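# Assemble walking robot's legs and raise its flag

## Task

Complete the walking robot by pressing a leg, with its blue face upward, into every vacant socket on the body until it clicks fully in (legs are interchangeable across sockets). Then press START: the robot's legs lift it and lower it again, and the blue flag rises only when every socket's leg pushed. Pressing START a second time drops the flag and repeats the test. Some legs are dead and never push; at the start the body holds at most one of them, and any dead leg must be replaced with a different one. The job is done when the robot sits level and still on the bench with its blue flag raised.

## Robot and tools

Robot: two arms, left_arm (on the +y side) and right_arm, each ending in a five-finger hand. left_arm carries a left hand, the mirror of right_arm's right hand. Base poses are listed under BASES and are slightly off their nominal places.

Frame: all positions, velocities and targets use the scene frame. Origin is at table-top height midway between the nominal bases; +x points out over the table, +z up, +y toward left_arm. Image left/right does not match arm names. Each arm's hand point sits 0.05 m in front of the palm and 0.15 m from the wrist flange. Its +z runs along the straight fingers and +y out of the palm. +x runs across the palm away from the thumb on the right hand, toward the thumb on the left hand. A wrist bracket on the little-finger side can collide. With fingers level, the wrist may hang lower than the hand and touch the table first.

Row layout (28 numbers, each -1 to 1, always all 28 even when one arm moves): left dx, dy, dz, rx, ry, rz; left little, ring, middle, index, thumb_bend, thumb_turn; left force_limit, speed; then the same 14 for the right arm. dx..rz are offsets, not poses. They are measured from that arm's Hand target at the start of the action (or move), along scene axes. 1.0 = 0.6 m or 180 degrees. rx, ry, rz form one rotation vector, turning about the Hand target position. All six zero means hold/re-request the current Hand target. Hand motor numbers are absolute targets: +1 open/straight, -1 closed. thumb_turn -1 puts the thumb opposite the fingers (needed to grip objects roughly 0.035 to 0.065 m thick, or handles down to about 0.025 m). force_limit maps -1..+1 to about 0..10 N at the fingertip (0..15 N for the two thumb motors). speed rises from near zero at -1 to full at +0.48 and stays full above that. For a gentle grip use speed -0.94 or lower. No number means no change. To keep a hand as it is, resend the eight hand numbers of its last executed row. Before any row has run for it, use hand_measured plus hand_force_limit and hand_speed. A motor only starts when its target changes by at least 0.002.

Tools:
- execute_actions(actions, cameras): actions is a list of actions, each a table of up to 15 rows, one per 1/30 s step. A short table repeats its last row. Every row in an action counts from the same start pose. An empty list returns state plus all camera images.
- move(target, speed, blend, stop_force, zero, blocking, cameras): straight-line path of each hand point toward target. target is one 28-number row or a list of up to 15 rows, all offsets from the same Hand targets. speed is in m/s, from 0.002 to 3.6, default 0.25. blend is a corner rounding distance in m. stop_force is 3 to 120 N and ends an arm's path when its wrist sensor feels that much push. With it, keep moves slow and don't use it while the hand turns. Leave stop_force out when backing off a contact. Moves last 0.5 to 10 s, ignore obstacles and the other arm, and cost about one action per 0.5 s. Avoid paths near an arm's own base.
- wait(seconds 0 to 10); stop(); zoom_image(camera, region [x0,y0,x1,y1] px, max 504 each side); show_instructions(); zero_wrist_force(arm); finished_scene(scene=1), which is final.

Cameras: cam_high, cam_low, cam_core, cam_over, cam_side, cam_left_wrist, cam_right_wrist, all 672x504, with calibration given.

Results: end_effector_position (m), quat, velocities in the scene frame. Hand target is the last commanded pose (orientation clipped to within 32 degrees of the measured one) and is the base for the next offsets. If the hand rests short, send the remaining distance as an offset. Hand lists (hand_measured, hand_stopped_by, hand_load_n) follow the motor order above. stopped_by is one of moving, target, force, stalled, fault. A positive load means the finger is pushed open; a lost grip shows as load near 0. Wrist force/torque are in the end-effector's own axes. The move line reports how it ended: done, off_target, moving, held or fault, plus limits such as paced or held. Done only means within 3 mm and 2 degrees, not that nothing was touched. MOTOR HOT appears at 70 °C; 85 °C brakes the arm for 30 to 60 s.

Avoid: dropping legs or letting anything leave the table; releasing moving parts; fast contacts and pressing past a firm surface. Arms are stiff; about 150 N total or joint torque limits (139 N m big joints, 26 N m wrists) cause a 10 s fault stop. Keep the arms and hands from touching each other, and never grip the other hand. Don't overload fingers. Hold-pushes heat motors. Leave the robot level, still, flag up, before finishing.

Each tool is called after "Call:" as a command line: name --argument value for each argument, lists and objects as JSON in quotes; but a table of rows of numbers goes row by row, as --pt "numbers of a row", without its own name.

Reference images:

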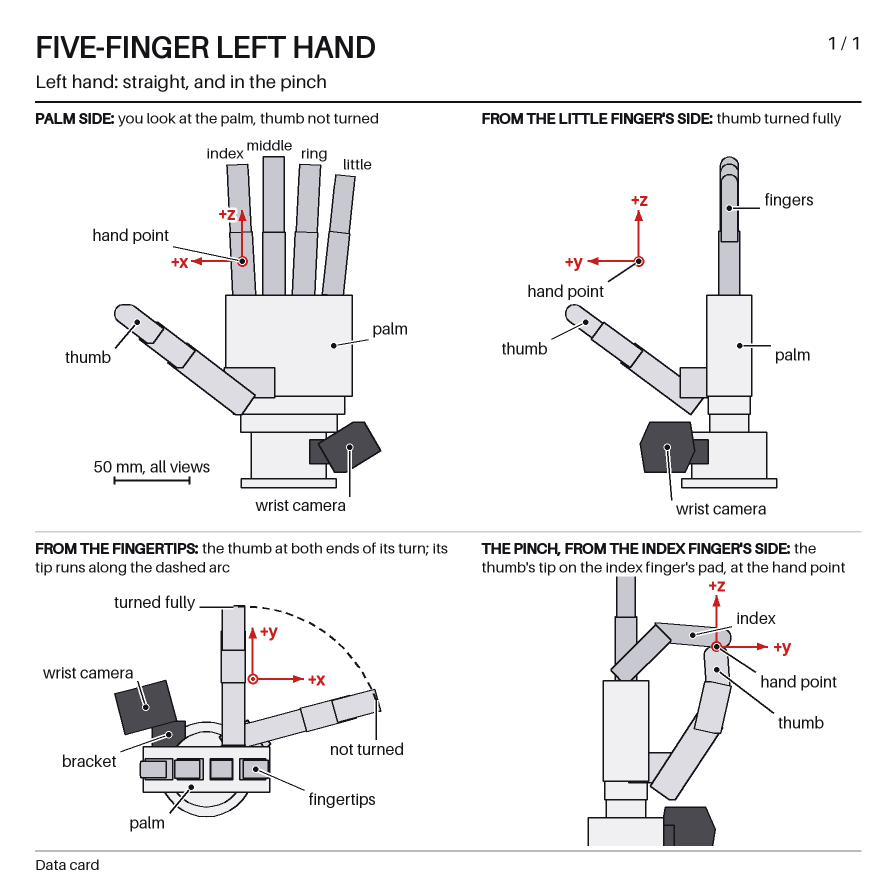

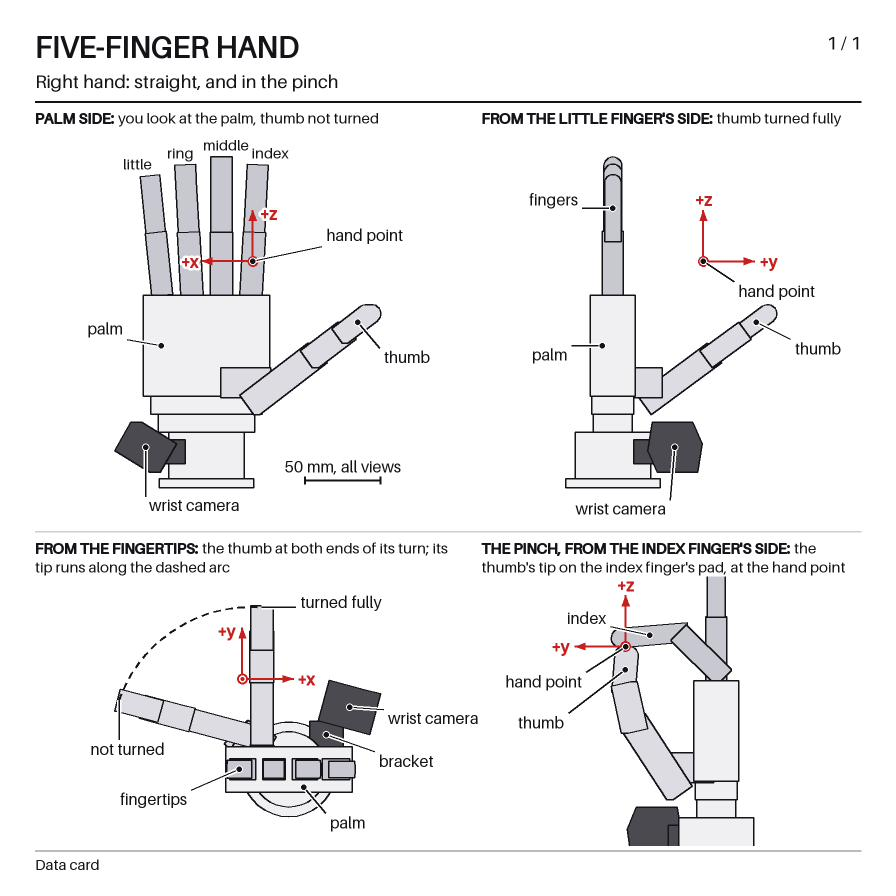

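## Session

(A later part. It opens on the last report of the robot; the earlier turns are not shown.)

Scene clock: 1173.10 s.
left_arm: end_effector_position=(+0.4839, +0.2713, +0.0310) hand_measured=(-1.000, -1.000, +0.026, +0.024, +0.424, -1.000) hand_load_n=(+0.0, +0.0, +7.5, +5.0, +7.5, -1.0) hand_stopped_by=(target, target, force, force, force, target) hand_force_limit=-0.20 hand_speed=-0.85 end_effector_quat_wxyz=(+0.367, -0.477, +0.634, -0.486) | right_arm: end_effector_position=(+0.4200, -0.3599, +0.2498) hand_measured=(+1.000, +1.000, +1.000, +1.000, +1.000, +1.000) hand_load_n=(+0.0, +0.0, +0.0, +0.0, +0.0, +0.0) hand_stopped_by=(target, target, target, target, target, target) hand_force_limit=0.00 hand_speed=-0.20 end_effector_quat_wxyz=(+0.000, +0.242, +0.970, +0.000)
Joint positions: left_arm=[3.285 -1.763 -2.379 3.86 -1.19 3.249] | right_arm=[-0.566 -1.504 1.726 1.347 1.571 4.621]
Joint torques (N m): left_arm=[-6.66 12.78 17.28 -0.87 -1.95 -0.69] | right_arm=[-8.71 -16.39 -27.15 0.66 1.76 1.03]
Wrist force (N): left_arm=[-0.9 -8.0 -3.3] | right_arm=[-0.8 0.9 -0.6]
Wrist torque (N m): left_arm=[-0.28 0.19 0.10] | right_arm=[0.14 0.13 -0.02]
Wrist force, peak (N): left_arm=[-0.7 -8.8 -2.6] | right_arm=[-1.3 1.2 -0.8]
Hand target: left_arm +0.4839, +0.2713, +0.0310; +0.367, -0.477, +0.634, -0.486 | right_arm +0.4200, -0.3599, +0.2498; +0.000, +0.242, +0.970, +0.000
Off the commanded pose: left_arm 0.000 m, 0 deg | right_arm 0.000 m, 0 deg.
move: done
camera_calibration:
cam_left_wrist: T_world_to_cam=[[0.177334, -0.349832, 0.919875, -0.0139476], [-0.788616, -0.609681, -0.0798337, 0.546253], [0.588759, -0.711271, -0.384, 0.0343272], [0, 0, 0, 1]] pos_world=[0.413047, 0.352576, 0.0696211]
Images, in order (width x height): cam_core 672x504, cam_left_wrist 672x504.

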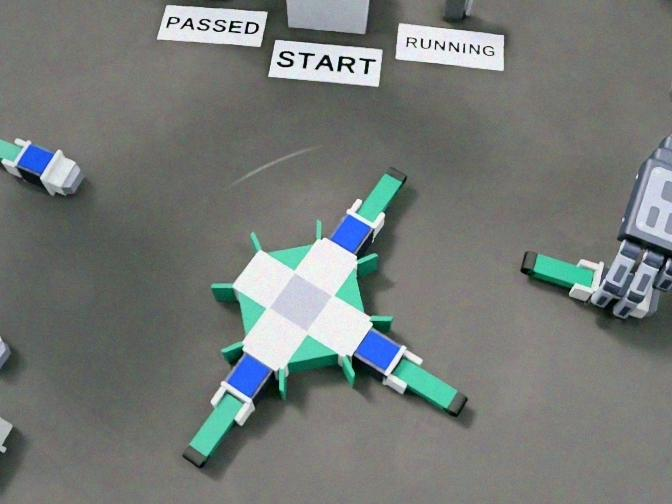

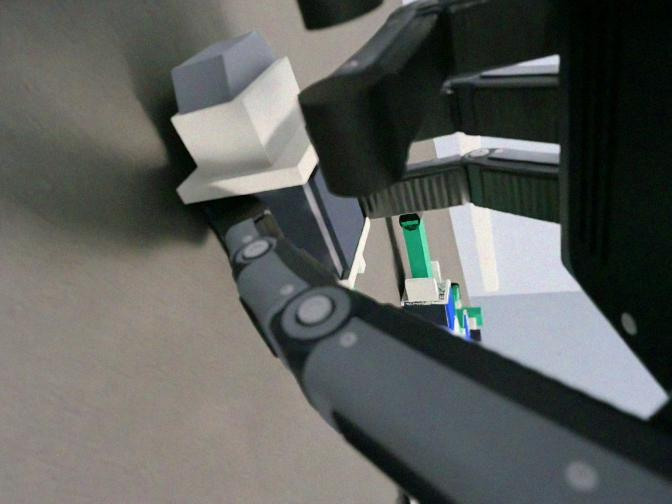

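Call:
move --pt "0 0 0.06 0 0 0 -1 -1 -0.2 -0.2 0.1 -1 -0.2 -0.85 0 0 0 0 0 0 1 1 1 1 1 1 0 -0.2" --pt "0 0 0.07 0.0995 0.3471 0 -1 -1 -0.2 -0.2 0.1 -1 -0.2 -0.85 0 0 0 0 0 0 1 1 1 1 1 1 0 -0.2" --pt "0 0 0.0200 0.0995 0.3471 0 -1 -1 -0.2 -0.2 0.1 -1 -0.2 -0.85 0 0 0 0 0 0 1 1 1 1 1 1 0 -0.2" --speed '[0.1,0.35,0.1]' --blend '[0.008,0.005,0]' --cameras '["cam_core"]'

Call:
move --target '[0,0,-0.0267,0,0,0,-1,-1,-0.2,-0.2,0.1,-1,-0.2,-0.85,0,0,0,0,0,0,1,1,1,1,1,1,0,-0.2]' --speed 0.02 --stop_force 3 --cameras '["cam_core"]'

Scene clock: 1178.63 s.
left_arm: end_effector_position=(+0.4838, +0.2713, +0.0430) hand_measured=(-1.000, -1.000, +0.026, +0.024, +0.424, -1.000) hand_load_n=(+0.0, +0.0, +6.0, +4.0, +9.0, +0.0) hand_stopped_by=(target, target, force, force, force, target) hand_force_limit=-0.20 hand_speed=-0.85 end_effector_quat_wxyz=(+0.053, -0.599, +0.796, -0.070) | right_arm: end_effector_position=(+0.4200, -0.3599, +0.2498) hand_measured=(+1.000, +1.000, +1.000, +1.000, +1.000, +1.000) hand_load_n=(+0.0, +0.0, +0.0, +0.0, +0.0, +0.0) hand_stopped_by=(target, target, target, target, target, target) hand_force_limit=0.00 hand_speed=-0.20 end_effector_quat_wxyz=(+0.000, +0.242, +0.970, +0.000)
Joint positions: left_arm=[3.102 -2.255 -1.349 2.204 -1.534 3.35] | right_arm=[-0.566 -1.504 1.726 1.347 1.571 4.621]
Joint torques (N m): left_arm=[6.71 49.76 26.54 -2.19 2.48 1.97] | right_arm=[-9.46 -15.07 -26.98 0.89 1.76 0.81]
Wrist force (N): left_arm=[-0.5 -3.0 1.4] | right_arm=[-1.0 1.0 -0.7]
Wrist torque (N m): left_arm=[-0.44 0.27 0.22] | right_arm=[0.16 0.16 -0.03]
Wrist force, peak (N): left_arm=[-1.1 -8.5 -3.0] | right_arm=[-1.0 1.3 -0.9]
Hand target: left_arm +0.4839, +0.2713, +0.0430; +0.053, -0.599, +0.796, -0.070 | right_arm +0.4200, -0.3599, +0.2498; +0.000, +0.242, +0.970, +0.000
Off the commanded pose: left_arm 0.000 m, 0 deg | right_arm 0.000 m, 0 deg.
move: done
Images, in order (width x height): cam_core 672x504.

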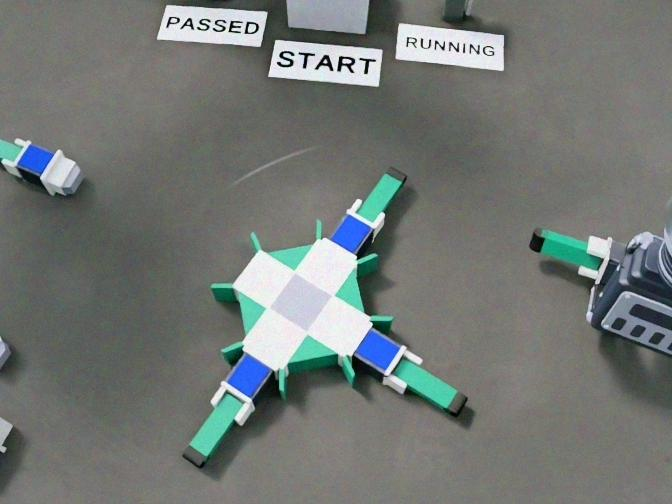

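Scene clock: 1180.37 s.
left_arm: end_effector_position=(+0.4839, +0.2713, +0.0304) hand_measured=(-1.000, -1.000, +0.026, +0.024, +0.424, -1.000) hand_load_n=(+0.0, +0.0, +5.0, +4.0, +9.5, +0.0) hand_stopped_by=(target, target, force, force, force, target) hand_force_limit=-0.20 hand_speed=-0.85 end_effector_quat_wxyz=(+0.053, -0.599, +0.796, -0.070) | right_arm: end_effector_position=(+0.4200, -0.3599, +0.2498) hand_measured=(+1.000, +1.000, +1.000, +1.000, +1.000, +1.000) hand_load_n=(+0.0, +0.0, +0.0, +0.0, +0.0, +0.0) hand_stopped_by=(target, target, target, target, target, target) hand_force_limit=0.00 hand_speed=-0.20 end_effector_quat_wxyz=(+0.000, +0.242, +0.970, +0.000)
Joint positions: left_arm=[3.102 -2.269 -1.36 2.23 -1.534 3.35] | right_arm=[-0.566 -1.504 1.726 1.347 1.571 4.621]
Joint torques (N m): left_arm=[4.09 51.27 25.33 -1.14 1.24 1.87] | right_arm=[-8.76 -15.62 -27.23 0.69 1.78 0.92]
Wrist force (N): left_arm=[-1.4 -4.9 -0.5] | right_arm=[-0.8 1.3 -0.8]
Wrist torque (N m): left_arm=[-0.42 0.24 0.25] | right_arm=[0.21 0.12 0.00]
Wrist force, peak (N): left_arm=[-0.7 -11.1 -10.3] | right_arm=[-1.0 1.4 -0.6]
Hand target: left_arm +0.4839, +0.2713, +0.0304; +0.053, -0.599, +0.796, -0.070 (not the last commanded pose) | right_arm +0.4200, -0.3599, +0.2498; +0.000, +0.242, +0.970, +0.000
Off the commanded pose: left_arm 0.003 m, 0 deg | right_arm 0.000 m, 0 deg.
move: contact (left_arm)
Images, in order (width x height): cam_core 672x504.

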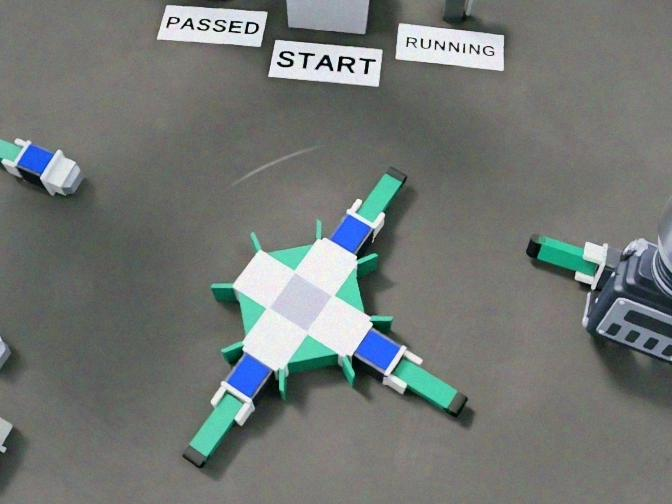

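Call:
move --pt "0 0 0 0 0 0 -1 -1 -0.2 -0.2 0.56 -1 -0.2 -0.6 0 0 0 0 0 0 1 1 1 1 1 1 0 -0.2" --pt "0.0881 -0.0253 0.0025 0 0 0 -1 -1 -0.2 -0.2 0.56 -1 -0.2 -0.6 0 0 0 0 0 0 1 1 1 1 1 1 0 -0.2" --pt "0.0881 -0.0253 0.08 0 0 0 -1 -1 -0.2 -0.2 0.56 -1 -0.2 -0.6 0 0 0 0 0 0 1 1 1 1 1 1 0 -0.2" --pt "0.0 0.0 0.1667 -0.0766 -0.2670 0 -1 -1 -0.2 -0.2 0.56 -1 -0.2 -0.6 0 0 0 0 0 0 1 1 1 1 1 1 0 -0.2" --speed '[0.08,0.08,0.2,0.35]' --blend '[0,0.003,0.015,0]' --cameras '["cam_core","cam_left_wrist"]'

Scene clock: 1188.03 s.
left_arm: end_effector_position=(+0.4839, +0.2713, +0.1304) hand_measured=(-1.000, -1.000, +0.024, +0.024, +0.560, -1.000) hand_load_n=(+0.5, +0.0, +0.0, +0.0, +0.0, +0.0) hand_stopped_by=(target, target, force, force, target, target) hand_force_limit=-0.20 hand_speed=-0.60 end_effector_quat_wxyz=(+0.301, -0.521, +0.692, -0.399) | right_arm: end_effector_position=(+0.4200, -0.3599, +0.2498) hand_measured=(+1.000, +1.000, +1.000, +1.000, +1.000, +1.000) hand_load_n=(+0.5, +0.0, +0.0, -0.5, +0.0, +0.0) hand_stopped_by=(target, target, target, target, target, target) hand_force_limit=0.00 hand_speed=-0.20 end_effector_quat_wxyz=(+0.000, +0.242, +0.970, +0.000)
Joint positions: left_arm=[3.236 -1.618 -2.042 3.111 -1.274 3.32] | right_arm=[-0.566 -1.504 1.726 1.347 1.571 4.621]
Joint torques (N m): left_arm=[-6.25 27.2 8.91 1.11 -1.11 1.99] | right_arm=[-8.42 -15.82 -26.49 0.82 1.78 0.75]
Wrist force (N): left_arm=[-0.8 -2.0 -1.0] | right_arm=[-1.1 0.9 -0.4]
Wrist torque (N m): left_arm=[-0.23 0.21 0.05] | right_arm=[0.12 0.16 -0.03]
Wrist force, peak (N): left_arm=[-1.3 -5.1 -0.6] | right_arm=[-1.1 1.3 -0.9]
Hand target: left_arm +0.4839, +0.2713, +0.1304; +0.301, -0.521, +0.692, -0.399 | right_arm +0.4200, -0.3599, +0.2498; +0.000, +0.242, +0.970, +0.000
Off the commanded pose: left_arm 0.000 m, 0 deg | right_arm 0.000 m, 0 deg.
move: done
camera_calibration:
cam_left_wrist: T_world_to_cam=[[0.397668, -0.412761, 0.819444, -0.181887], [-0.789114, -0.609537, 0.0759198, 0.53409], [0.468145, -0.676826, -0.568109, 0.145482], [0, 0, 0, 1]] pos_world=[0.425682, 0.348938, 0.191148]
Images, in order (width x height): cam_core 672x504, cam_left_wrist 672x504.

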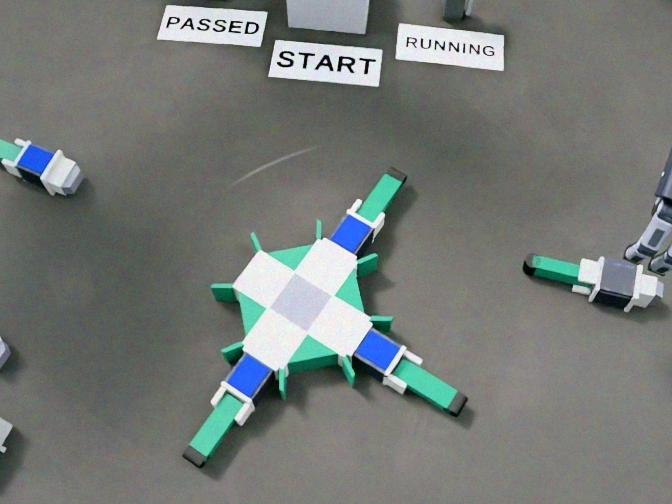

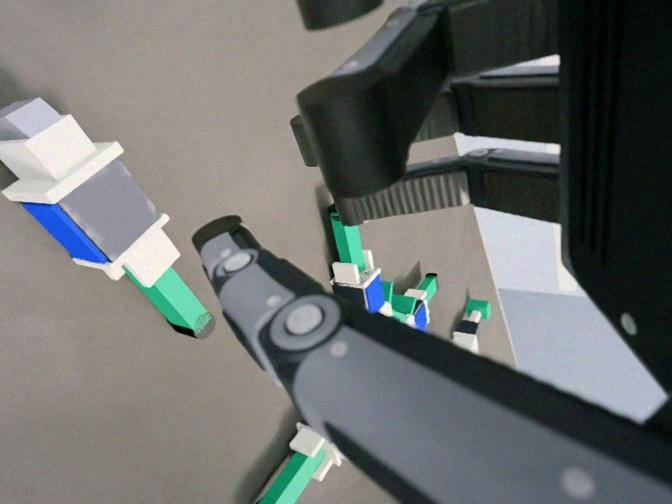

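Call:
zoom_image --camera "cam_left_wrist" --region '[0, 90, 250, 340]'

Call:
zoom_image --camera "cam_core" --region '[500, 220, 672, 350]'

Scaled by 2.016 from the camera's 672x504 image, which has a finer 960x720 frame.

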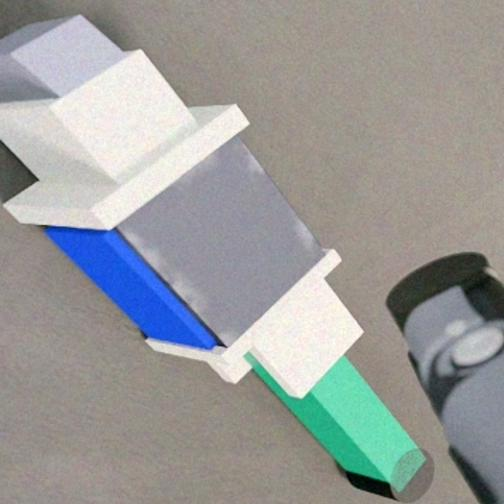

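Scaled by 2.930 from the camera's 672x504 image, which has a finer 960x720 frame.

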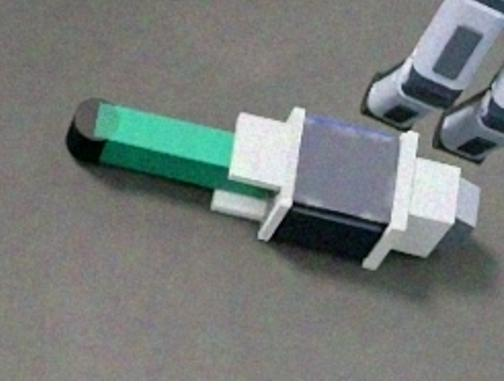

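Call:
move --pt "-0.0133 0.003 -0.0673 -0.01735 -0.0816 0.0442 -1 -1 0.3 0.3 0.56 -1 0 -0.5 0 0 0 0 0 0 1 1 1 1 1 1 0 -0.2" --pt "-0.0133 0.003 -0.1657 -0.01735 -0.0816 0.0442 -1 -1 0.3 0.3 0.56 -1 0 -0.5 0 0 0 0 0 0 1 1 1 1 1 1 0 -0.2" --pt "-0.0133 0.003 -0.1657 -0.01735 -0.0816 0.0442 -1 -1 -0.2 -0.2 0.1 -1 -0.2 -0.85 0 0 0 0 0 0 1 1 1 1 1 1 0 -0.2" --speed '[0.25,0.15,0.15]' --cameras '["cam_core","cam_left_wrist"]'

Scene clock: 1199.63 s.
left_arm: end_effector_position=(+0.4760, +0.2731, +0.0310) hand_measured=(-1.000, -1.000, +0.052, +0.052, +0.436, -1.000) hand_load_n=(+0.0, +0.0, +4.5, +5.5, +6.0, +0.0) hand_stopped_by=(target, target, force, force, force, target) hand_force_limit=-0.20 hand_speed=-0.85 end_effector_quat_wxyz=(+0.400, -0.520, +0.599, -0.460) | right_arm: end_effector_position=(+0.4200, -0.3599, +0.2498) hand_measured=(+1.000, +1.000, +1.000, +1.000, +1.000, +1.000) hand_load_n=(+0.0, +0.0, +0.0, +0.0, +0.0, +0.0) hand_stopped_by=(target, target, target, target, target, target) hand_force_limit=0.00 hand_speed=-0.20 end_effector_quat_wxyz=(+0.000, +0.242, +0.970, +0.000)
Joint positions: left_arm=[3.183 -1.746 -2.401 3.882 -1.424 3.182] | right_arm=[-0.566 -1.504 1.726 1.347 1.571 4.621]
Joint torques (N m): left_arm=[-7.28 11.76 16.7 -1.12 -2.03 -2.06] | right_arm=[-8.83 -17.44 -25.88 0.82 1.68 0.85]
Wrist force (N): left_arm=[-0.7 -7.7 -2.5] | right_arm=[-0.9 1.0 -0.7]
Wrist torque (N m): left_arm=[-0.26 0.21 0.01] | right_arm=[0.15 0.14 -0.02]
Wrist force, peak (N): left_arm=[-0.4 -8.3 -2.3] | right_arm=[-1.2 1.3 -0.9]
Hand target: left_arm +0.4759, +0.2731, +0.0310; +0.400, -0.520, +0.599, -0.460 | right_arm +0.4200, -0.3599, +0.2498; +0.000, +0.242, +0.970, +0.000
Off the commanded pose: left_arm 0.000 m, 0 deg | right_arm 0.000 m, 0 deg.
move: done
camera_calibration:
cam_left_wrist: T_world_to_cam=[[0.224132, -0.321632, 0.919955, -0.0419182], [-0.696163, -0.713432, -0.0798199, 0.52538], [0.681999, -0.622549, -0.383811, -0.0283412], [0, 0, 0, 1]] pos_world=[0.394474, 0.343697, 0.069621]
Images, in order (width x height): cam_core 672x504, cam_left_wrist 672x504.

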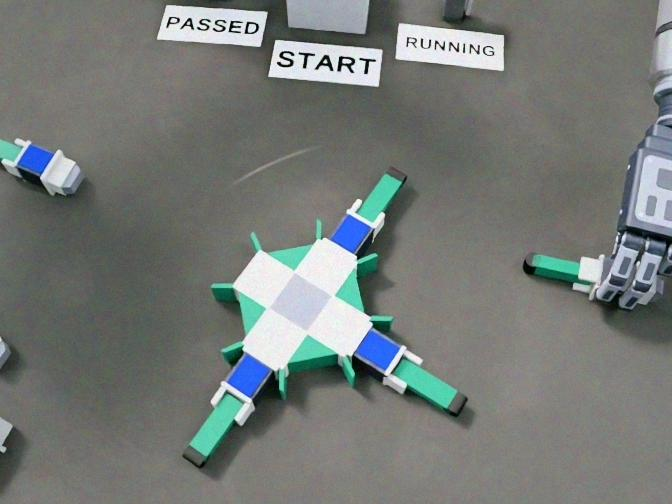

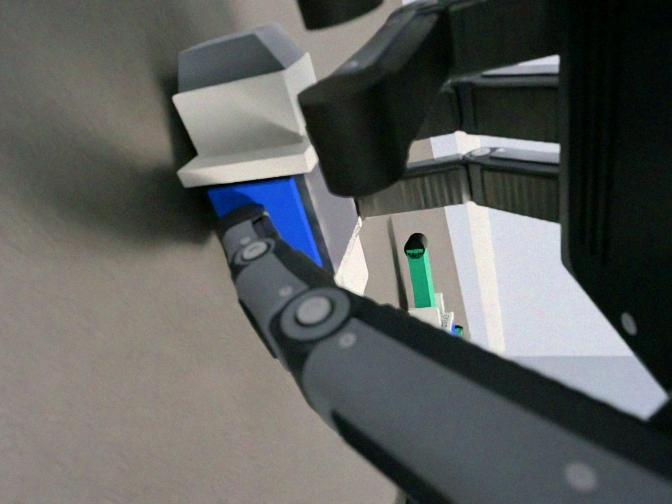

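Call:
move --pt "0 0 0.06 0 0 0 -1 -1 -0.2 -0.2 0.1 -1 -0.2 -0.85 0 0 0 0 0 0 1 1 1 1 1 1 0 -0.2" --pt "0 0 0.07 0.0503 0.3576 0 -1 -1 -0.2 -0.2 0.1 -1 -0.2 -0.85 0 0 0 0 0 0 1 1 1 1 1 1 0 -0.2" --pt "0 0 0.0130 0.0503 0.3576 0 -1 -1 -0.2 -0.2 0.1 -1 -0.2 -0.85 0 0 0 0 0 0 1 1 1 1 1 1 0 -0.2" --speed '[0.1,0.35,0.1]' --blend '[0.008,0.005,0]'

Call:
move --target '[0,0,-0.0200,0,0,0,-1,-1,-0.2,-0.2,0.1,-1,-0.2,-0.85,0,0,0,0,0,0,1,1,1,1,1,1,0,-0.2]' --speed 0.02 --stop_force 3

Scene clock: 1204.93 s.
left_arm: end_effector_position=(+0.4758, +0.2731, +0.0388) hand_measured=(-1.000, -1.000, +0.052, +0.052, +0.436, -1.000) hand_load_n=(+0.0, +0.0, +3.5, +4.0, +8.0, +0.0) hand_stopped_by=(target, target, force, force, force, target) hand_force_limit=-0.20 hand_speed=-0.85 end_effector_quat_wxyz=(+0.057, -0.653, +0.752, -0.066) | right_arm: end_effector_position=(+0.4200, -0.3599, +0.2498) hand_measured=(+1.000, +1.000, +1.000, +1.000, +1.000, +1.000) hand_load_n=(+0.0, +0.0, +0.0, +0.0, +0.0, +0.0) hand_stopped_by=(target, target, target, target, target, target) hand_force_limit=0.00 hand_speed=-0.20 end_effector_quat_wxyz=(+0.000, +0.242, +0.970, +0.000)
Joint positions: left_arm=[3.11 -2.231 -1.402 2.237 -1.557 3.22] | right_arm=[-0.566 -1.504 1.726 1.347 1.571 4.621]
Joint torques (N m): left_arm=[6.38 48.53 26.69 -2.26 2.38 1.75] | right_arm=[-9 -17.5 -25.65 0.86 1.82 0.95]
Wrist force (N): left_arm=[-0.7 -3.1 1.3] | right_arm=[-0.7 1.2 -0.7]
Wrist torque (N m): left_arm=[-0.46 0.31 0.21] | right_arm=[0.17 0.10 0.00]
Wrist force, peak (N): left_arm=[-0.8 -8.5 -2.2] | right_arm=[-1.6 1.1 -0.6]
Hand target: left_arm +0.4759, +0.2731, +0.0388; +0.057, -0.653, +0.752, -0.066 | right_arm +0.4200, -0.3599, +0.2498; +0.000, +0.242, +0.970, +0.000
Off the commanded pose: left_arm 0.000 m, 0 deg | right_arm 0.000 m, 0 deg.
move: done

Scene clock: 1206.40 s.
left_arm: end_effector_position=(+0.4759, +0.2731, +0.0320) hand_measured=(-1.000, -1.000, +0.052, +0.052, +0.438, -1.000) hand_load_n=(+0.0, +0.0, +2.5, +4.0, +8.0, +0.5) hand_stopped_by=(target, target, force, force, force, target) hand_force_limit=-0.20 hand_speed=-0.85 end_effector_quat_wxyz=(+0.057, -0.653, +0.752, -0.066) | right_arm: end_effector_position=(+0.4200, -0.3599, +0.2498) hand_measured=(+1.000, +1.000, +1.000, +1.000, +1.000, +1.000) hand_load_n=(+0.0, +0.0, +0.0, +0.0, +0.0, +0.0) hand_stopped_by=(target, target, target, target, target, target) hand_force_limit=0.00 hand_speed=-0.20 end_effector_quat_wxyz=(+0.000, +0.242, +0.970, +0.000)
Joint positions: left_arm=[3.11 -2.239 -1.408 2.251 -1.557 3.22] | right_arm=[-0.566 -1.504 1.726 1.347 1.571 4.621]
Joint torques (N m): left_arm=[2.25 50.62 25.54 -0.86 1.88 1.9] | right_arm=[-8.25 -17.87 -26.38 0.84 1.78 0.93]
Wrist force (N): left_arm=[-0.8 -3.3 0.0] | right_arm=[-0.7 1.1 -0.6]
Wrist torque (N m): left_arm=[-0.43 0.26 0.22] | right_arm=[0.16 0.11 0.00]
Wrist force, peak (N): left_arm=[-0.7 -11.2 -10.0] | right_arm=[-0.8 1.3 -1.1]
Hand target: left_arm +0.4759, +0.2731, +0.0320; +0.057, -0.653, +0.752, -0.066 (not the last commanded pose) | right_arm +0.4200, -0.3599, +0.2498; +0.000, +0.242, +0.970, +0.000
Off the commanded pose: left_arm 0.005 m, 0 deg | right_arm 0.000 m, 0 deg.
move: contact (left_arm)

Call:
move --pt "0 0 0 0 0 0 -1 -1 -0.2 -0.2 0.56 -1 -0.2 -0.6 0 0 0 0 0 0 1 1 1 1 1 1 0 -0.2" --pt "0.0908 -0.0128 0.0025 0 0 0 -1 -1 -0.2 -0.2 0.56 -1 -0.2 -0.6 0 0 0 0 0 0 1 1 1 1 1 1 0 -0.2" --pt "0.0908 -0.0128 0.08 0 0 0 -1 -1 -0.2 -0.2 0.56 -1 -0.2 -0.6 0 0 0 0 0 0 1 1 1 1 1 1 0 -0.2" --pt "0.0 0.0 0.1667 -0.0387 -0.2751 0 -1 -1 -0.2 -0.2 0.56 -1 -0.2 -0.6 0 0 0 0 0 0 1 1 1 1 1 1 0 -0.2" --speed '[0.08,0.08,0.2,0.35]' --blend '[0,0.003,0.015,0]' --cameras '["cam_core","cam_left_wrist"]'

Scene clock: 1211.93 s.
left_arm: end_effector_position=(+0.4760, +0.2731, +0.1320) hand_measured=(-1.000, -1.000, +0.052, +0.052, +0.560, -1.000) hand_load_n=(+0.0, +0.0, +0.0, +0.0, +0.0, +0.0) hand_stopped_by=(target, target, force, force, target, target) hand_force_limit=-0.20 hand_speed=-0.60 end_effector_quat_wxyz=(+0.328, -0.568, +0.654, -0.378) | right_arm: end_effector_position=(+0.4200, -0.3599, +0.2498) hand_measured=(+1.000, +1.000, +1.000, +1.000, +1.000, +1.000) hand_load_n=(+0.0, +0.0, +0.0, +0.0, +0.0, +0.0) hand_stopped_by=(target, target, target, target, target, target) hand_force_limit=0.00 hand_speed=-0.20 end_effector_quat_wxyz=(+0.000, +0.242, +0.970, +0.000)
Joint positions: left_arm=[3.163 -1.59 -2.063 3.127 -1.456 3.208] | right_arm=[-0.566 -1.504 1.726 1.347 1.571 4.621]
Joint torques (N m): left_arm=[-7.4 26.47 9.57 1.35 -2.16 1.86] | right_arm=[-8.68 -18.16 -24.84 0.61 1.69 0.88]
Wrist force (N): left_arm=[-1.0 -1.7 -0.9] | right_arm=[-0.8 0.9 -0.8]
Wrist torque (N m): left_arm=[-0.17 0.25 0.09] | right_arm=[0.15 0.13 -0.02]
Wrist force, peak (N): left_arm=[-0.6 -3.5 2.6] | right_arm=[-1.3 1.3 -0.7]
Hand target: left_arm +0.4759, +0.2731, +0.1320; +0.328, -0.568, +0.654, -0.378 | right_arm +0.4200, -0.3599, +0.2498; +0.000, +0.242, +0.970, +0.000
Off the commanded pose: left_arm 0.000 m, 0 deg | right_arm 0.000 m, 0 deg.
move: done
camera_calibration:
cam_left_wrist: T_world_to_cam=[[0.451051, -0.353325, 0.819582, -0.220943], [-0.696583, -0.713463, 0.0757834, 0.513107], [0.557965, -0.605089, -0.567928, 0.089011], [0, 0, 0, 1]] pos_world=[0.407413, 0.341877, 0.192748]
Images, in order (width x height): cam_core 672x504, cam_left_wrist 672x504.

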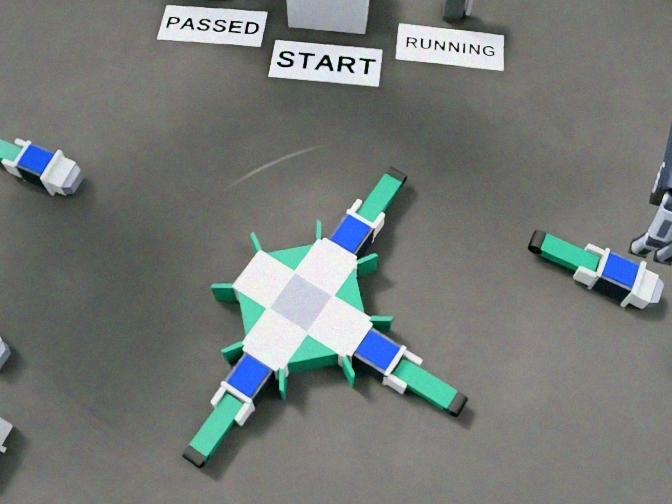

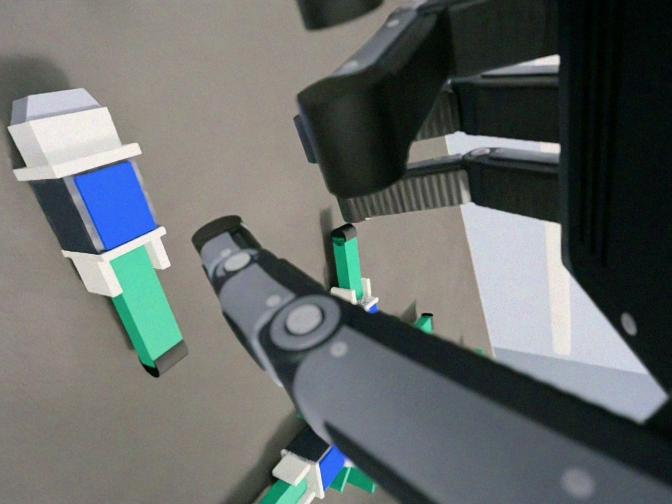

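Call:
zoom_image --camera "cam_left_wrist" --region '[0, 80, 250, 390]'

Call:
zoom_image --camera "cam_core" --region '[170, 150, 480, 480]'

Call:
zoom_image --camera "cam_core" --region '[500, 220, 672, 350]'

Scaled by 1.626 from the camera's 672x504 image, which has a finer 960x720 frame.

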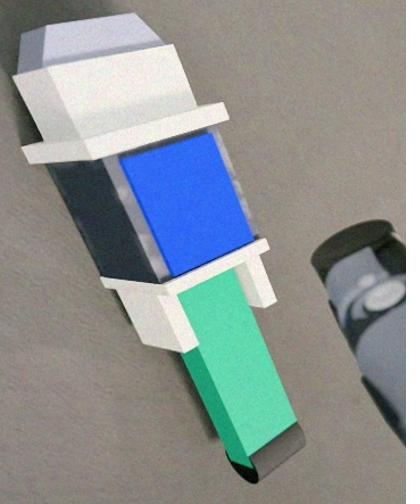

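Scaled by 1.527 from the camera's 672x504 image, which has a finer 960x720 frame.

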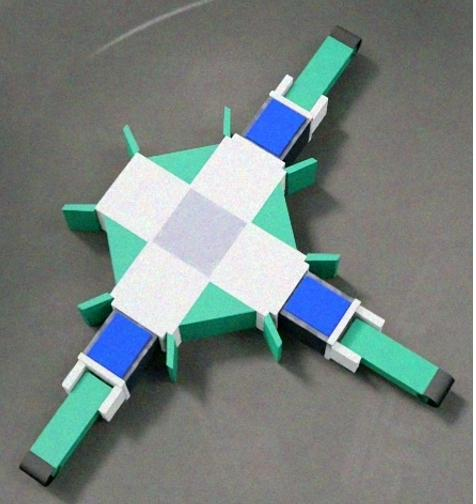

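Scaled by 2.930 from the camera's 672x504 image, which has a finer 960x720 frame.

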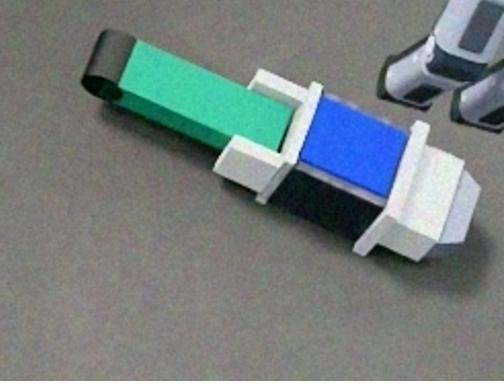

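Call:
move --pt "-0.0167 0.0033 -0.0867 0 0 -0.0583 -1 -1 0.3 0.3 0.56 -1 0 -0.5 0 0 0 0 0 0 1 1 1 1 1 1 0 -0.2" --pt "-0.0167 0.0033 -0.1683 0 0 -0.0583 -1 -1 0.3 0.3 0.56 -1 0 -0.5 0 0 0 0 0 0 1 1 1 1 1 1 0 -0.2" --pt "-0.0167 0.0033 -0.1683 0 0 -0.0583 -1 -1 -0.2 -0.2 0.1 -1 -0.2 -0.85 0 0 0 0 0 0 1 1 1 1 1 1 0 -0.2" --speed '[0.25,0.15,0.15]' --cameras '["cam_core","cam_left_wrist"]'

Scene clock: 1228.70 s.
left_arm: end_effector_position=(+0.4659, +0.2750, +0.0310) hand_measured=(-1.000, -1.000, +0.010, +0.010, +0.416, -1.000) hand_load_n=(+0.0, +0.0, +4.5, +5.0, +7.0, -4.0) hand_stopped_by=(target, target, force, force, force, target) hand_force_limit=-0.20 hand_speed=-0.85 end_effector_quat_wxyz=(+0.292, -0.506, +0.703, -0.406) | right_arm: end_effector_position=(+0.4200, -0.3599, +0.2498) hand_measured=(+1.000, +1.000, +1.000, +1.000, +1.000, +1.000) hand_load_n=(+0.0, +0.0, +0.5, +0.0, +0.0, +0.0) hand_stopped_by=(target, target, target, target, target, target) hand_force_limit=0.00 hand_speed=-0.20 end_effector_quat_wxyz=(+0.000, +0.242, +0.970, +0.000)
Joint positions: left_arm=[3.277 -1.753 -2.214 3.402 -1.201 3.367] | right_arm=[-0.566 -1.504 1.726 1.347 1.571 4.621]
Joint torques (N m): left_arm=[-6.79 14.93 22.95 0.76 -1.86 -2.1] | right_arm=[-8.74 -18.22 -24.65 0.71 1.87 0.67]
Wrist force (N): left_arm=[-0.9 -2.3 -1.7] | right_arm=[-1.1 1.1 -0.6]
Wrist torque (N m): left_arm=[-0.22 0.20 0.10] | right_arm=[0.16 0.16 -0.03]
Wrist force, peak (N): left_arm=[-1.0 -3.6 -1.9] | right_arm=[-0.7 1.3 -1.2]
Hand target: left_arm +0.4659, +0.2750, +0.0310; +0.292, -0.506, +0.703, -0.406 | right_arm +0.4200, -0.3599, +0.2498; +0.000, +0.242, +0.970, +0.000
Off the commanded pose: left_arm 0.000 m, 0 deg | right_arm 0.000 m, 0 deg.
move: done
camera_calibration:
cam_left_wrist: T_world_to_cam=[[0.379067, -0.429698, 0.819553, -0.0783763], [-0.814957, -0.574556, 0.0756974, 0.532103], [0.438352, -0.696595, -0.567981, 0.119359], [0, 0, 0, 1]] pos_world=[0.41103, 0.35519, 0.0917481]
Images, in order (width x height): cam_core 672x504, cam_left_wrist 672x504.

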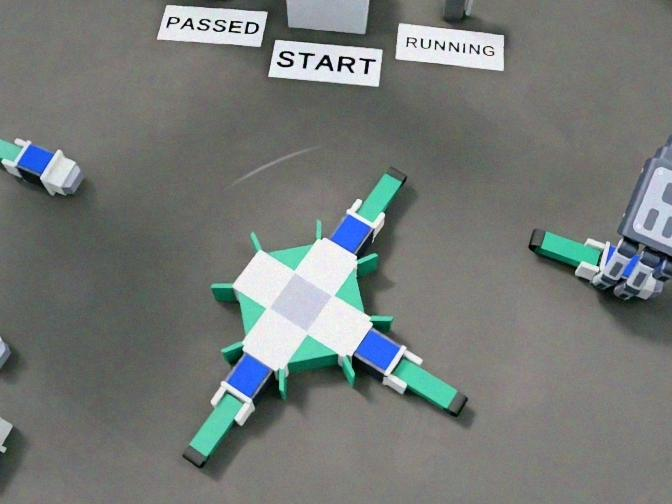

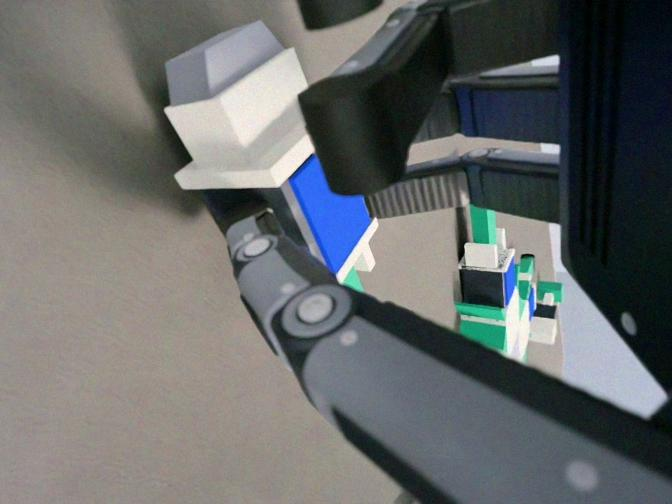

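Call:
move --pt "0 0 0.165 0 0 0 -1 -1 -0.2 -0.2 0.1 -1 -0.2 -0.85 0 0 0 0 0 0 1 1 1 1 1 1 0 -0.2" --pt "0.0155 -0.6317 0.165 0 0 -0.0428 -1 -1 -0.2 -0.2 0.1 -1 -0.2 -0.85 0 0 0 0 0 0 1 1 1 1 1 1 0 -0.2" --pt "0.0155 -0.6317 0.015 0 0 -0.0428 -1 -1 -0.2 -0.2 0.1 -1 -0.2 -0.85 0 0 0 0 0 0 1 1 1 1 1 1 0 -0.2" --pt "0.0155 -0.6317 0.0 0 0 -0.0428 -1 -1 -0.2 -0.2 0.1 -1 -0.2 -0.85 0 0 0 0 0 0 1 1 1 1 1 1 0 -0.2" --speed '[0.25,0.4,0.15,0.03]' --blend '[0.03,0.015,0.003,0]' --cameras '["cam_core","cam_left_wrist","cam_side"]'

Scene clock: 1234.63 s.
left_arm: end_effector_position=(+0.4752, -0.1040, +0.0309) hand_measured=(-1.000, -1.000, +0.010, +0.010, +0.416, -1.000) hand_load_n=(+0.0, +0.0, +3.5, +4.5, +5.5, -2.5) hand_stopped_by=(target, target, force, force, force, target) hand_force_limit=-0.20 hand_speed=-0.85 end_effector_quat_wxyz=(+0.265, -0.457, +0.735, -0.425) end_effector_velocity=(-0.001, +0.001, +0.000) end_effector_angular_velocity=(+0.003, +0.003, +0.000) | right_arm: end_effector_position=(+0.4200, -0.3599, +0.2498) hand_measured=(+1.000, +1.000, +1.000, +1.000, +1.000, +1.000) hand_load_n=(+0.0, +0.0, +0.0, +0.0, +0.0, +0.0) hand_stopped_by=(target, target, target, target, target, target) hand_force_limit=0.00 hand_speed=-0.20 end_effector_quat_wxyz=(+0.000, +0.242, +0.970, +0.000)
Joint positions: left_arm=[2.454 -2.235 -1.452 3.15 -1.794 3.011] | right_arm=[-0.566 -1.504 1.726 1.347 1.571 4.621]
Joint velocities: left_arm=[0 0.001 0 -0.005 0 0] | right_arm=[within noise]
Joint torques (N m): left_arm=[-6.64 45.98 12.53 -2.65 2.17 1.89] | right_arm=[-8.82 -19.41 -24.37 0.81 1.68 0.81]
Wrist force (N): left_arm=[0.3 -10.2 -5.5] | right_arm=[-1.0 0.7 -0.2]
Wrist torque (N m): left_arm=[-0.30 0.12 0.05] | right_arm=[0.07 0.14 -0.04]
Wrist force, peak (N): left_arm=[-0.1 -10.0 -6.8] | right_arm=[-1.3 1.4 -0.5]
Hand target: left_arm +0.4752, -0.1040, +0.0310; +0.265, -0.457, +0.735, -0.425 | right_arm +0.4200, -0.3599, +0.2498; +0.000, +0.242, +0.970, +0.000
Off the commanded pose: left_arm 0.000 m, 0 deg | right_arm 0.000 m, 0 deg.
move: done
camera_calibration:
cam_left_wrist: T_world_to_cam=[[0.318065, -0.476646, 0.819538, -0.220478], [-0.884608, -0.46015, 0.0756936, 0.366936], [0.341032, -0.749046, -0.568003, -0.108041], [0, 0, 0, 1]] pos_world=[0.431566, -0.0171718, 0.0915481]
Images, in order (width x height): cam_core 672x504, cam_side 672x504, cam_left_wrist 672x504.

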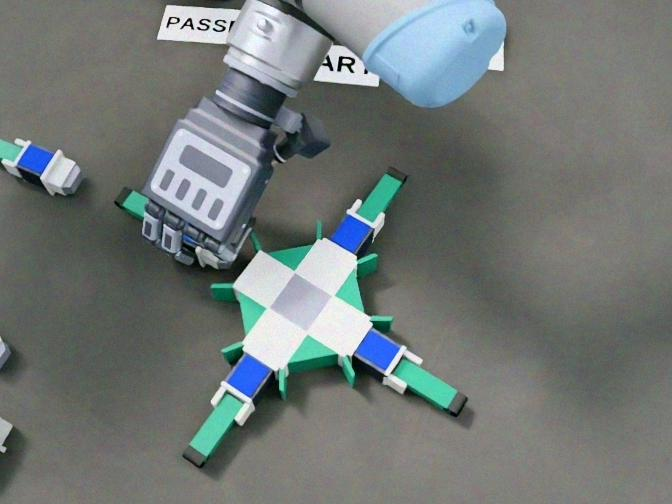

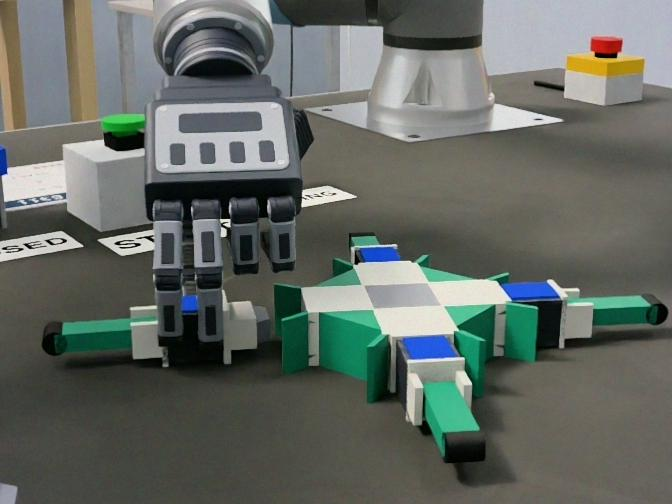

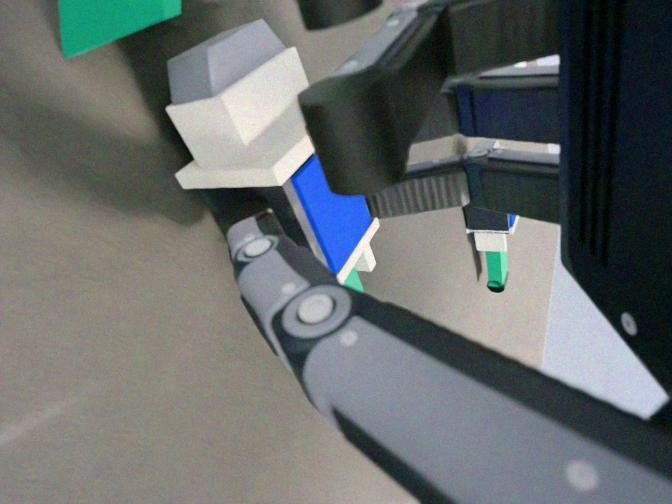

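Call:
zoom_image --camera "cam_core" --region '[100, 170, 320, 340]'

Call:
zoom_image --camera "cam_side" --region '[30, 240, 450, 480]'

Scaled by 2.291 from the camera's 672x504 image, which has a finer 960x720 frame.

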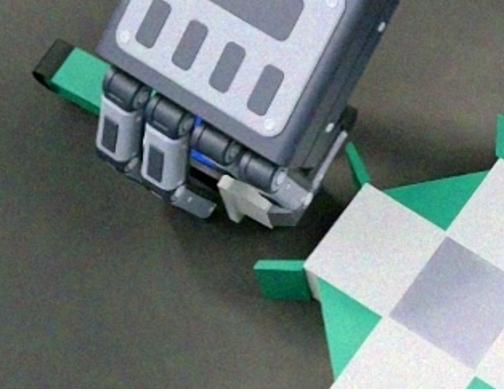

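Scaled by 1.200 from the camera's 672x504 image, which has a finer 960x720 frame.

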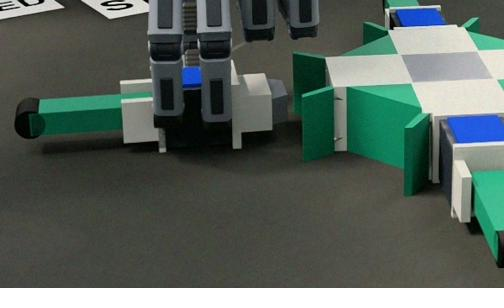

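Call:
move --target '[0.0191,0.0389,0.001,0,0,0,-1,-1,-0.2,-0.2,0.1,-1,-0.2,-0.85,0,0,0,0,0,0,1,1,1,1,1,1,0,-0.2]' --speed 0.03 --cameras '["cam_core","cam_side"]'

Scene clock: 1240.13 s.
left_arm: end_effector_position=(+0.4866, -0.0805, +0.0316) hand_measured=(-1.000, -1.000, +0.010, +0.010, +0.416, -1.000) hand_load_n=(+0.0, +0.0, +4.0, +4.0, +6.5, -3.0) hand_stopped_by=(target, target, force, force, force, target) hand_force_limit=-0.20 hand_speed=-0.85 end_effector_quat_wxyz=(+0.264, -0.457, +0.735, -0.425) | right_arm: end_effector_position=(+0.4200, -0.3599, +0.2498) hand_measured=(+1.000, +1.000, +1.000, +1.000, +1.000, +1.000) hand_load_n=(+0.0, +0.0, +0.0, +0.0, +0.0, +0.0) hand_stopped_by=(target, target, target, target, target, target) hand_force_limit=0.00 hand_speed=-0.20 end_effector_quat_wxyz=(+0.000, +0.242, +0.970, +0.000)
Joint positions: left_arm=[2.501 -2.208 -1.497 3.172 -1.753 3.036] | right_arm=[-0.566 -1.504 1.726 1.347 1.571 4.621]
Joint torques (N m): left_arm=[-6.47 37.15 26.66 -1.02 -2.3 -1.1] | right_arm=[-8.25 -19.24 -24.76 0.86 1.79 0.82]
Wrist force (N): left_arm=[-0.6 -1.2 -0.4] | right_arm=[-1.0 0.9 -0.8]
Wrist torque (N m): left_arm=[-0.20 0.19 -0.07] | right_arm=[0.14 0.16 -0.03]
Wrist force, peak (N): left_arm=[0.5 -10.0 -4.3] | right_arm=[-1.1 1.2 -0.9]
Hand target: left_arm +0.4867, -0.0806, +0.0316; +0.265, -0.457, +0.735, -0.425 | right_arm +0.4200, -0.3599, +0.2498; +0.000, +0.242, +0.970, +0.000
Off the commanded pose: left_arm 0.000 m, 0 deg | right_arm 0.000 m, 0 deg.
move: done
Images, in order (width x height): cam_core 672x504, cam_side 672x504.

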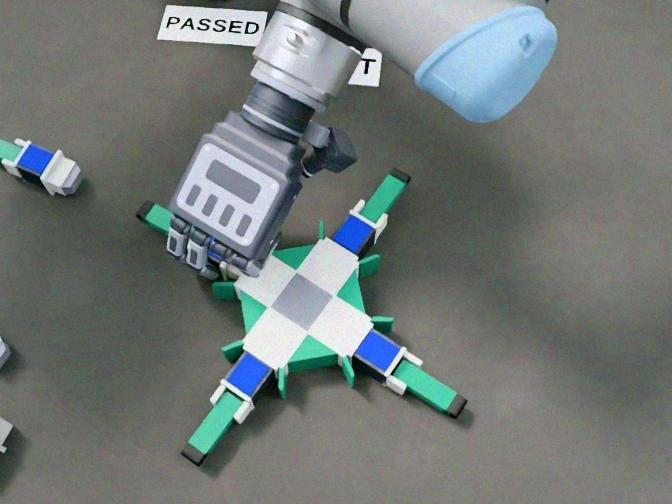

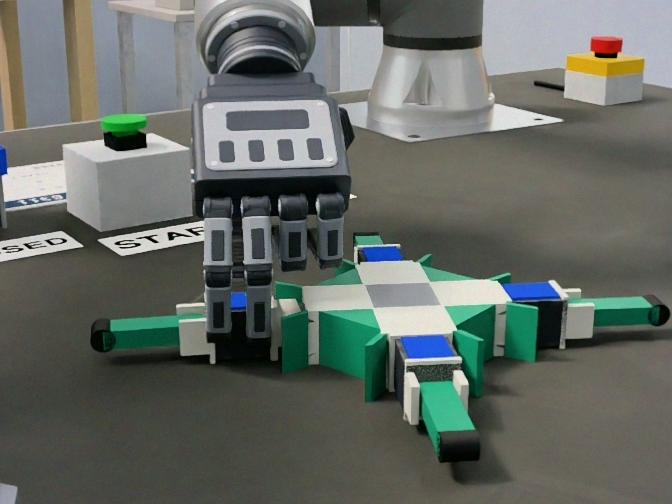

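Call:
zoom_image --camera "cam_core" --region '[120, 150, 480, 480]'

Scaled by 1.400 from the camera's 672x504 image, which has a finer 960x720 frame.

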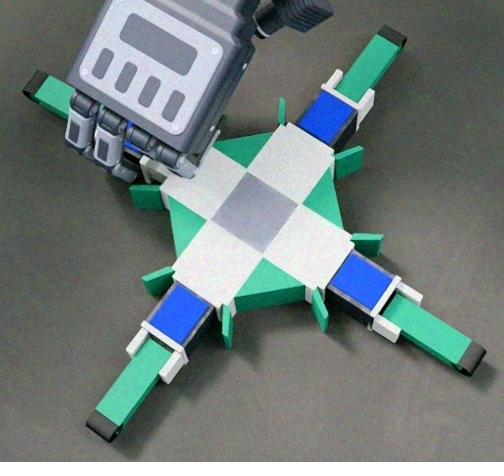

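Call:
move --pt "0 0 0 0 0 0 -1 -1 0.3 0.3 0.56 -1 0 -0.5 0 0 0 0 0 0 1 1 1 1 1 1 0 -0.2" --pt "0 0 0.2 0 0 0 -1 -1 0.3 0.3 0.56 -1 0 -0.5 0 0 0 0 0 0 1 1 1 1 1 1 0 -0.2" --pt "0.1150 0.3127 0.164 0.1701 0.0673 -0.4559 -1 -1 1 1 1 -1 0 0.2 0.0413 0.2925 -0.2163 0 0 0.0078 1 1 1 1 1 1 0 -0.2" --pt "0.1150 0.3127 0.0673 0.1701 0.0673 -0.4559 -1 -1 1 1 1 -1 0 0.2 0.1123 0.434 -0.29 0 0 0.0078 1 1 1 1 1 1 0 -0.2" --speed '[0.2,0.2,0.55,0.15]' --blend '[0,0.02,0,0]' --cameras '["cam_core","cam_side"]'

Scene clock: 1259.10 s.
left_arm: end_effector_position=(+0.5556, +0.1070, +0.0719) hand_measured=(-1.000, -1.000, +1.000, +1.000, +1.000, -1.000) hand_load_n=(+0.0, +0.0, +0.0, +0.0, +0.0, +0.0) hand_stopped_by=(target, target, target, target, target, target) hand_force_limit=0.00 hand_speed=0.20 end_effector_quat_wxyz=(-0.045, +0.171, +0.951, -0.254) | right_arm: end_effector_position=(+0.4874, -0.0995, +0.0758) hand_measured=(+1.000, +1.000, +1.000, +1.000, +1.000, +1.000) hand_load_n=(+0.0, +0.0, +0.0, +0.0, +0.0, +0.0) hand_stopped_by=(target, target, target, target, target, target) hand_force_limit=0.00 hand_speed=-0.20 end_effector_quat_wxyz=(+0.001, +0.230, +0.973, +0.000)
Joint positions: left_arm=[2.911 -2.673 -0.573 1.621 -1.051 4.824] | right_arm=[0.174 -1.085 1.657 0.998 1.572 5.337]
Joint torques (N m): left_arm=[-4.74 65.43 27.89 -2.77 0.78 -2.16] | right_arm=[-2.28 -36.47 -11.6 4.38 1.16 -1.56]
Wrist force (N): left_arm=[-0.6 -2.7 0.2] | right_arm=[-0.9 0.6 -0.6]
Wrist torque (N m): left_arm=[-0.40 0.26 0.12] | right_arm=[0.11 0.17 0.02]
Wrist force, peak (N): left_arm=[-0.5 -3.0 -1.7] | right_arm=[-1.0 2.1 0.0]
Hand target: left_arm +0.5557, +0.1070, +0.0720; -0.045, +0.171, +0.951, -0.254 | right_arm +0.4874, -0.0995, +0.0758; +0.000, +0.230, +0.973, +0.000
Off the commanded pose: left_arm 0.000 m, 0 deg | right_arm 0.000 m, 0 deg.
move: done
Images, in order (width x height): cam_core 672x504, cam_side 672x504.

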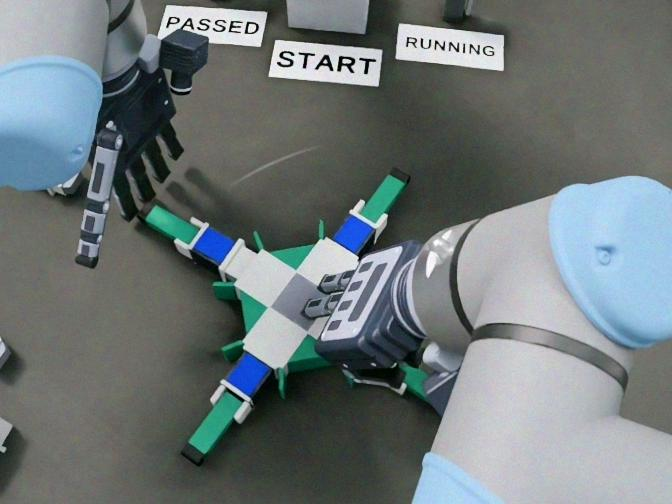

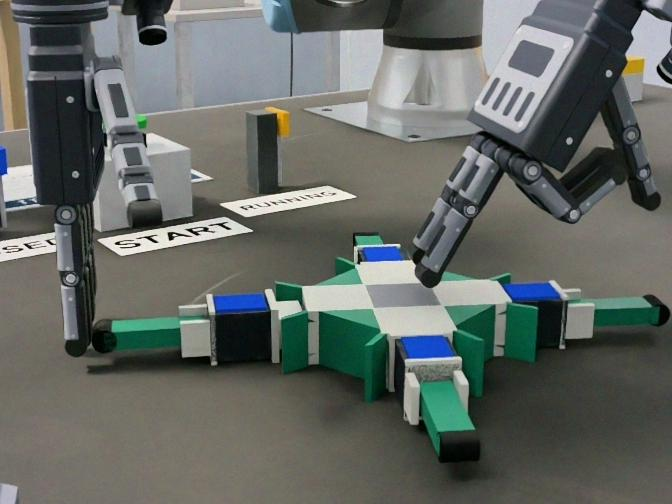

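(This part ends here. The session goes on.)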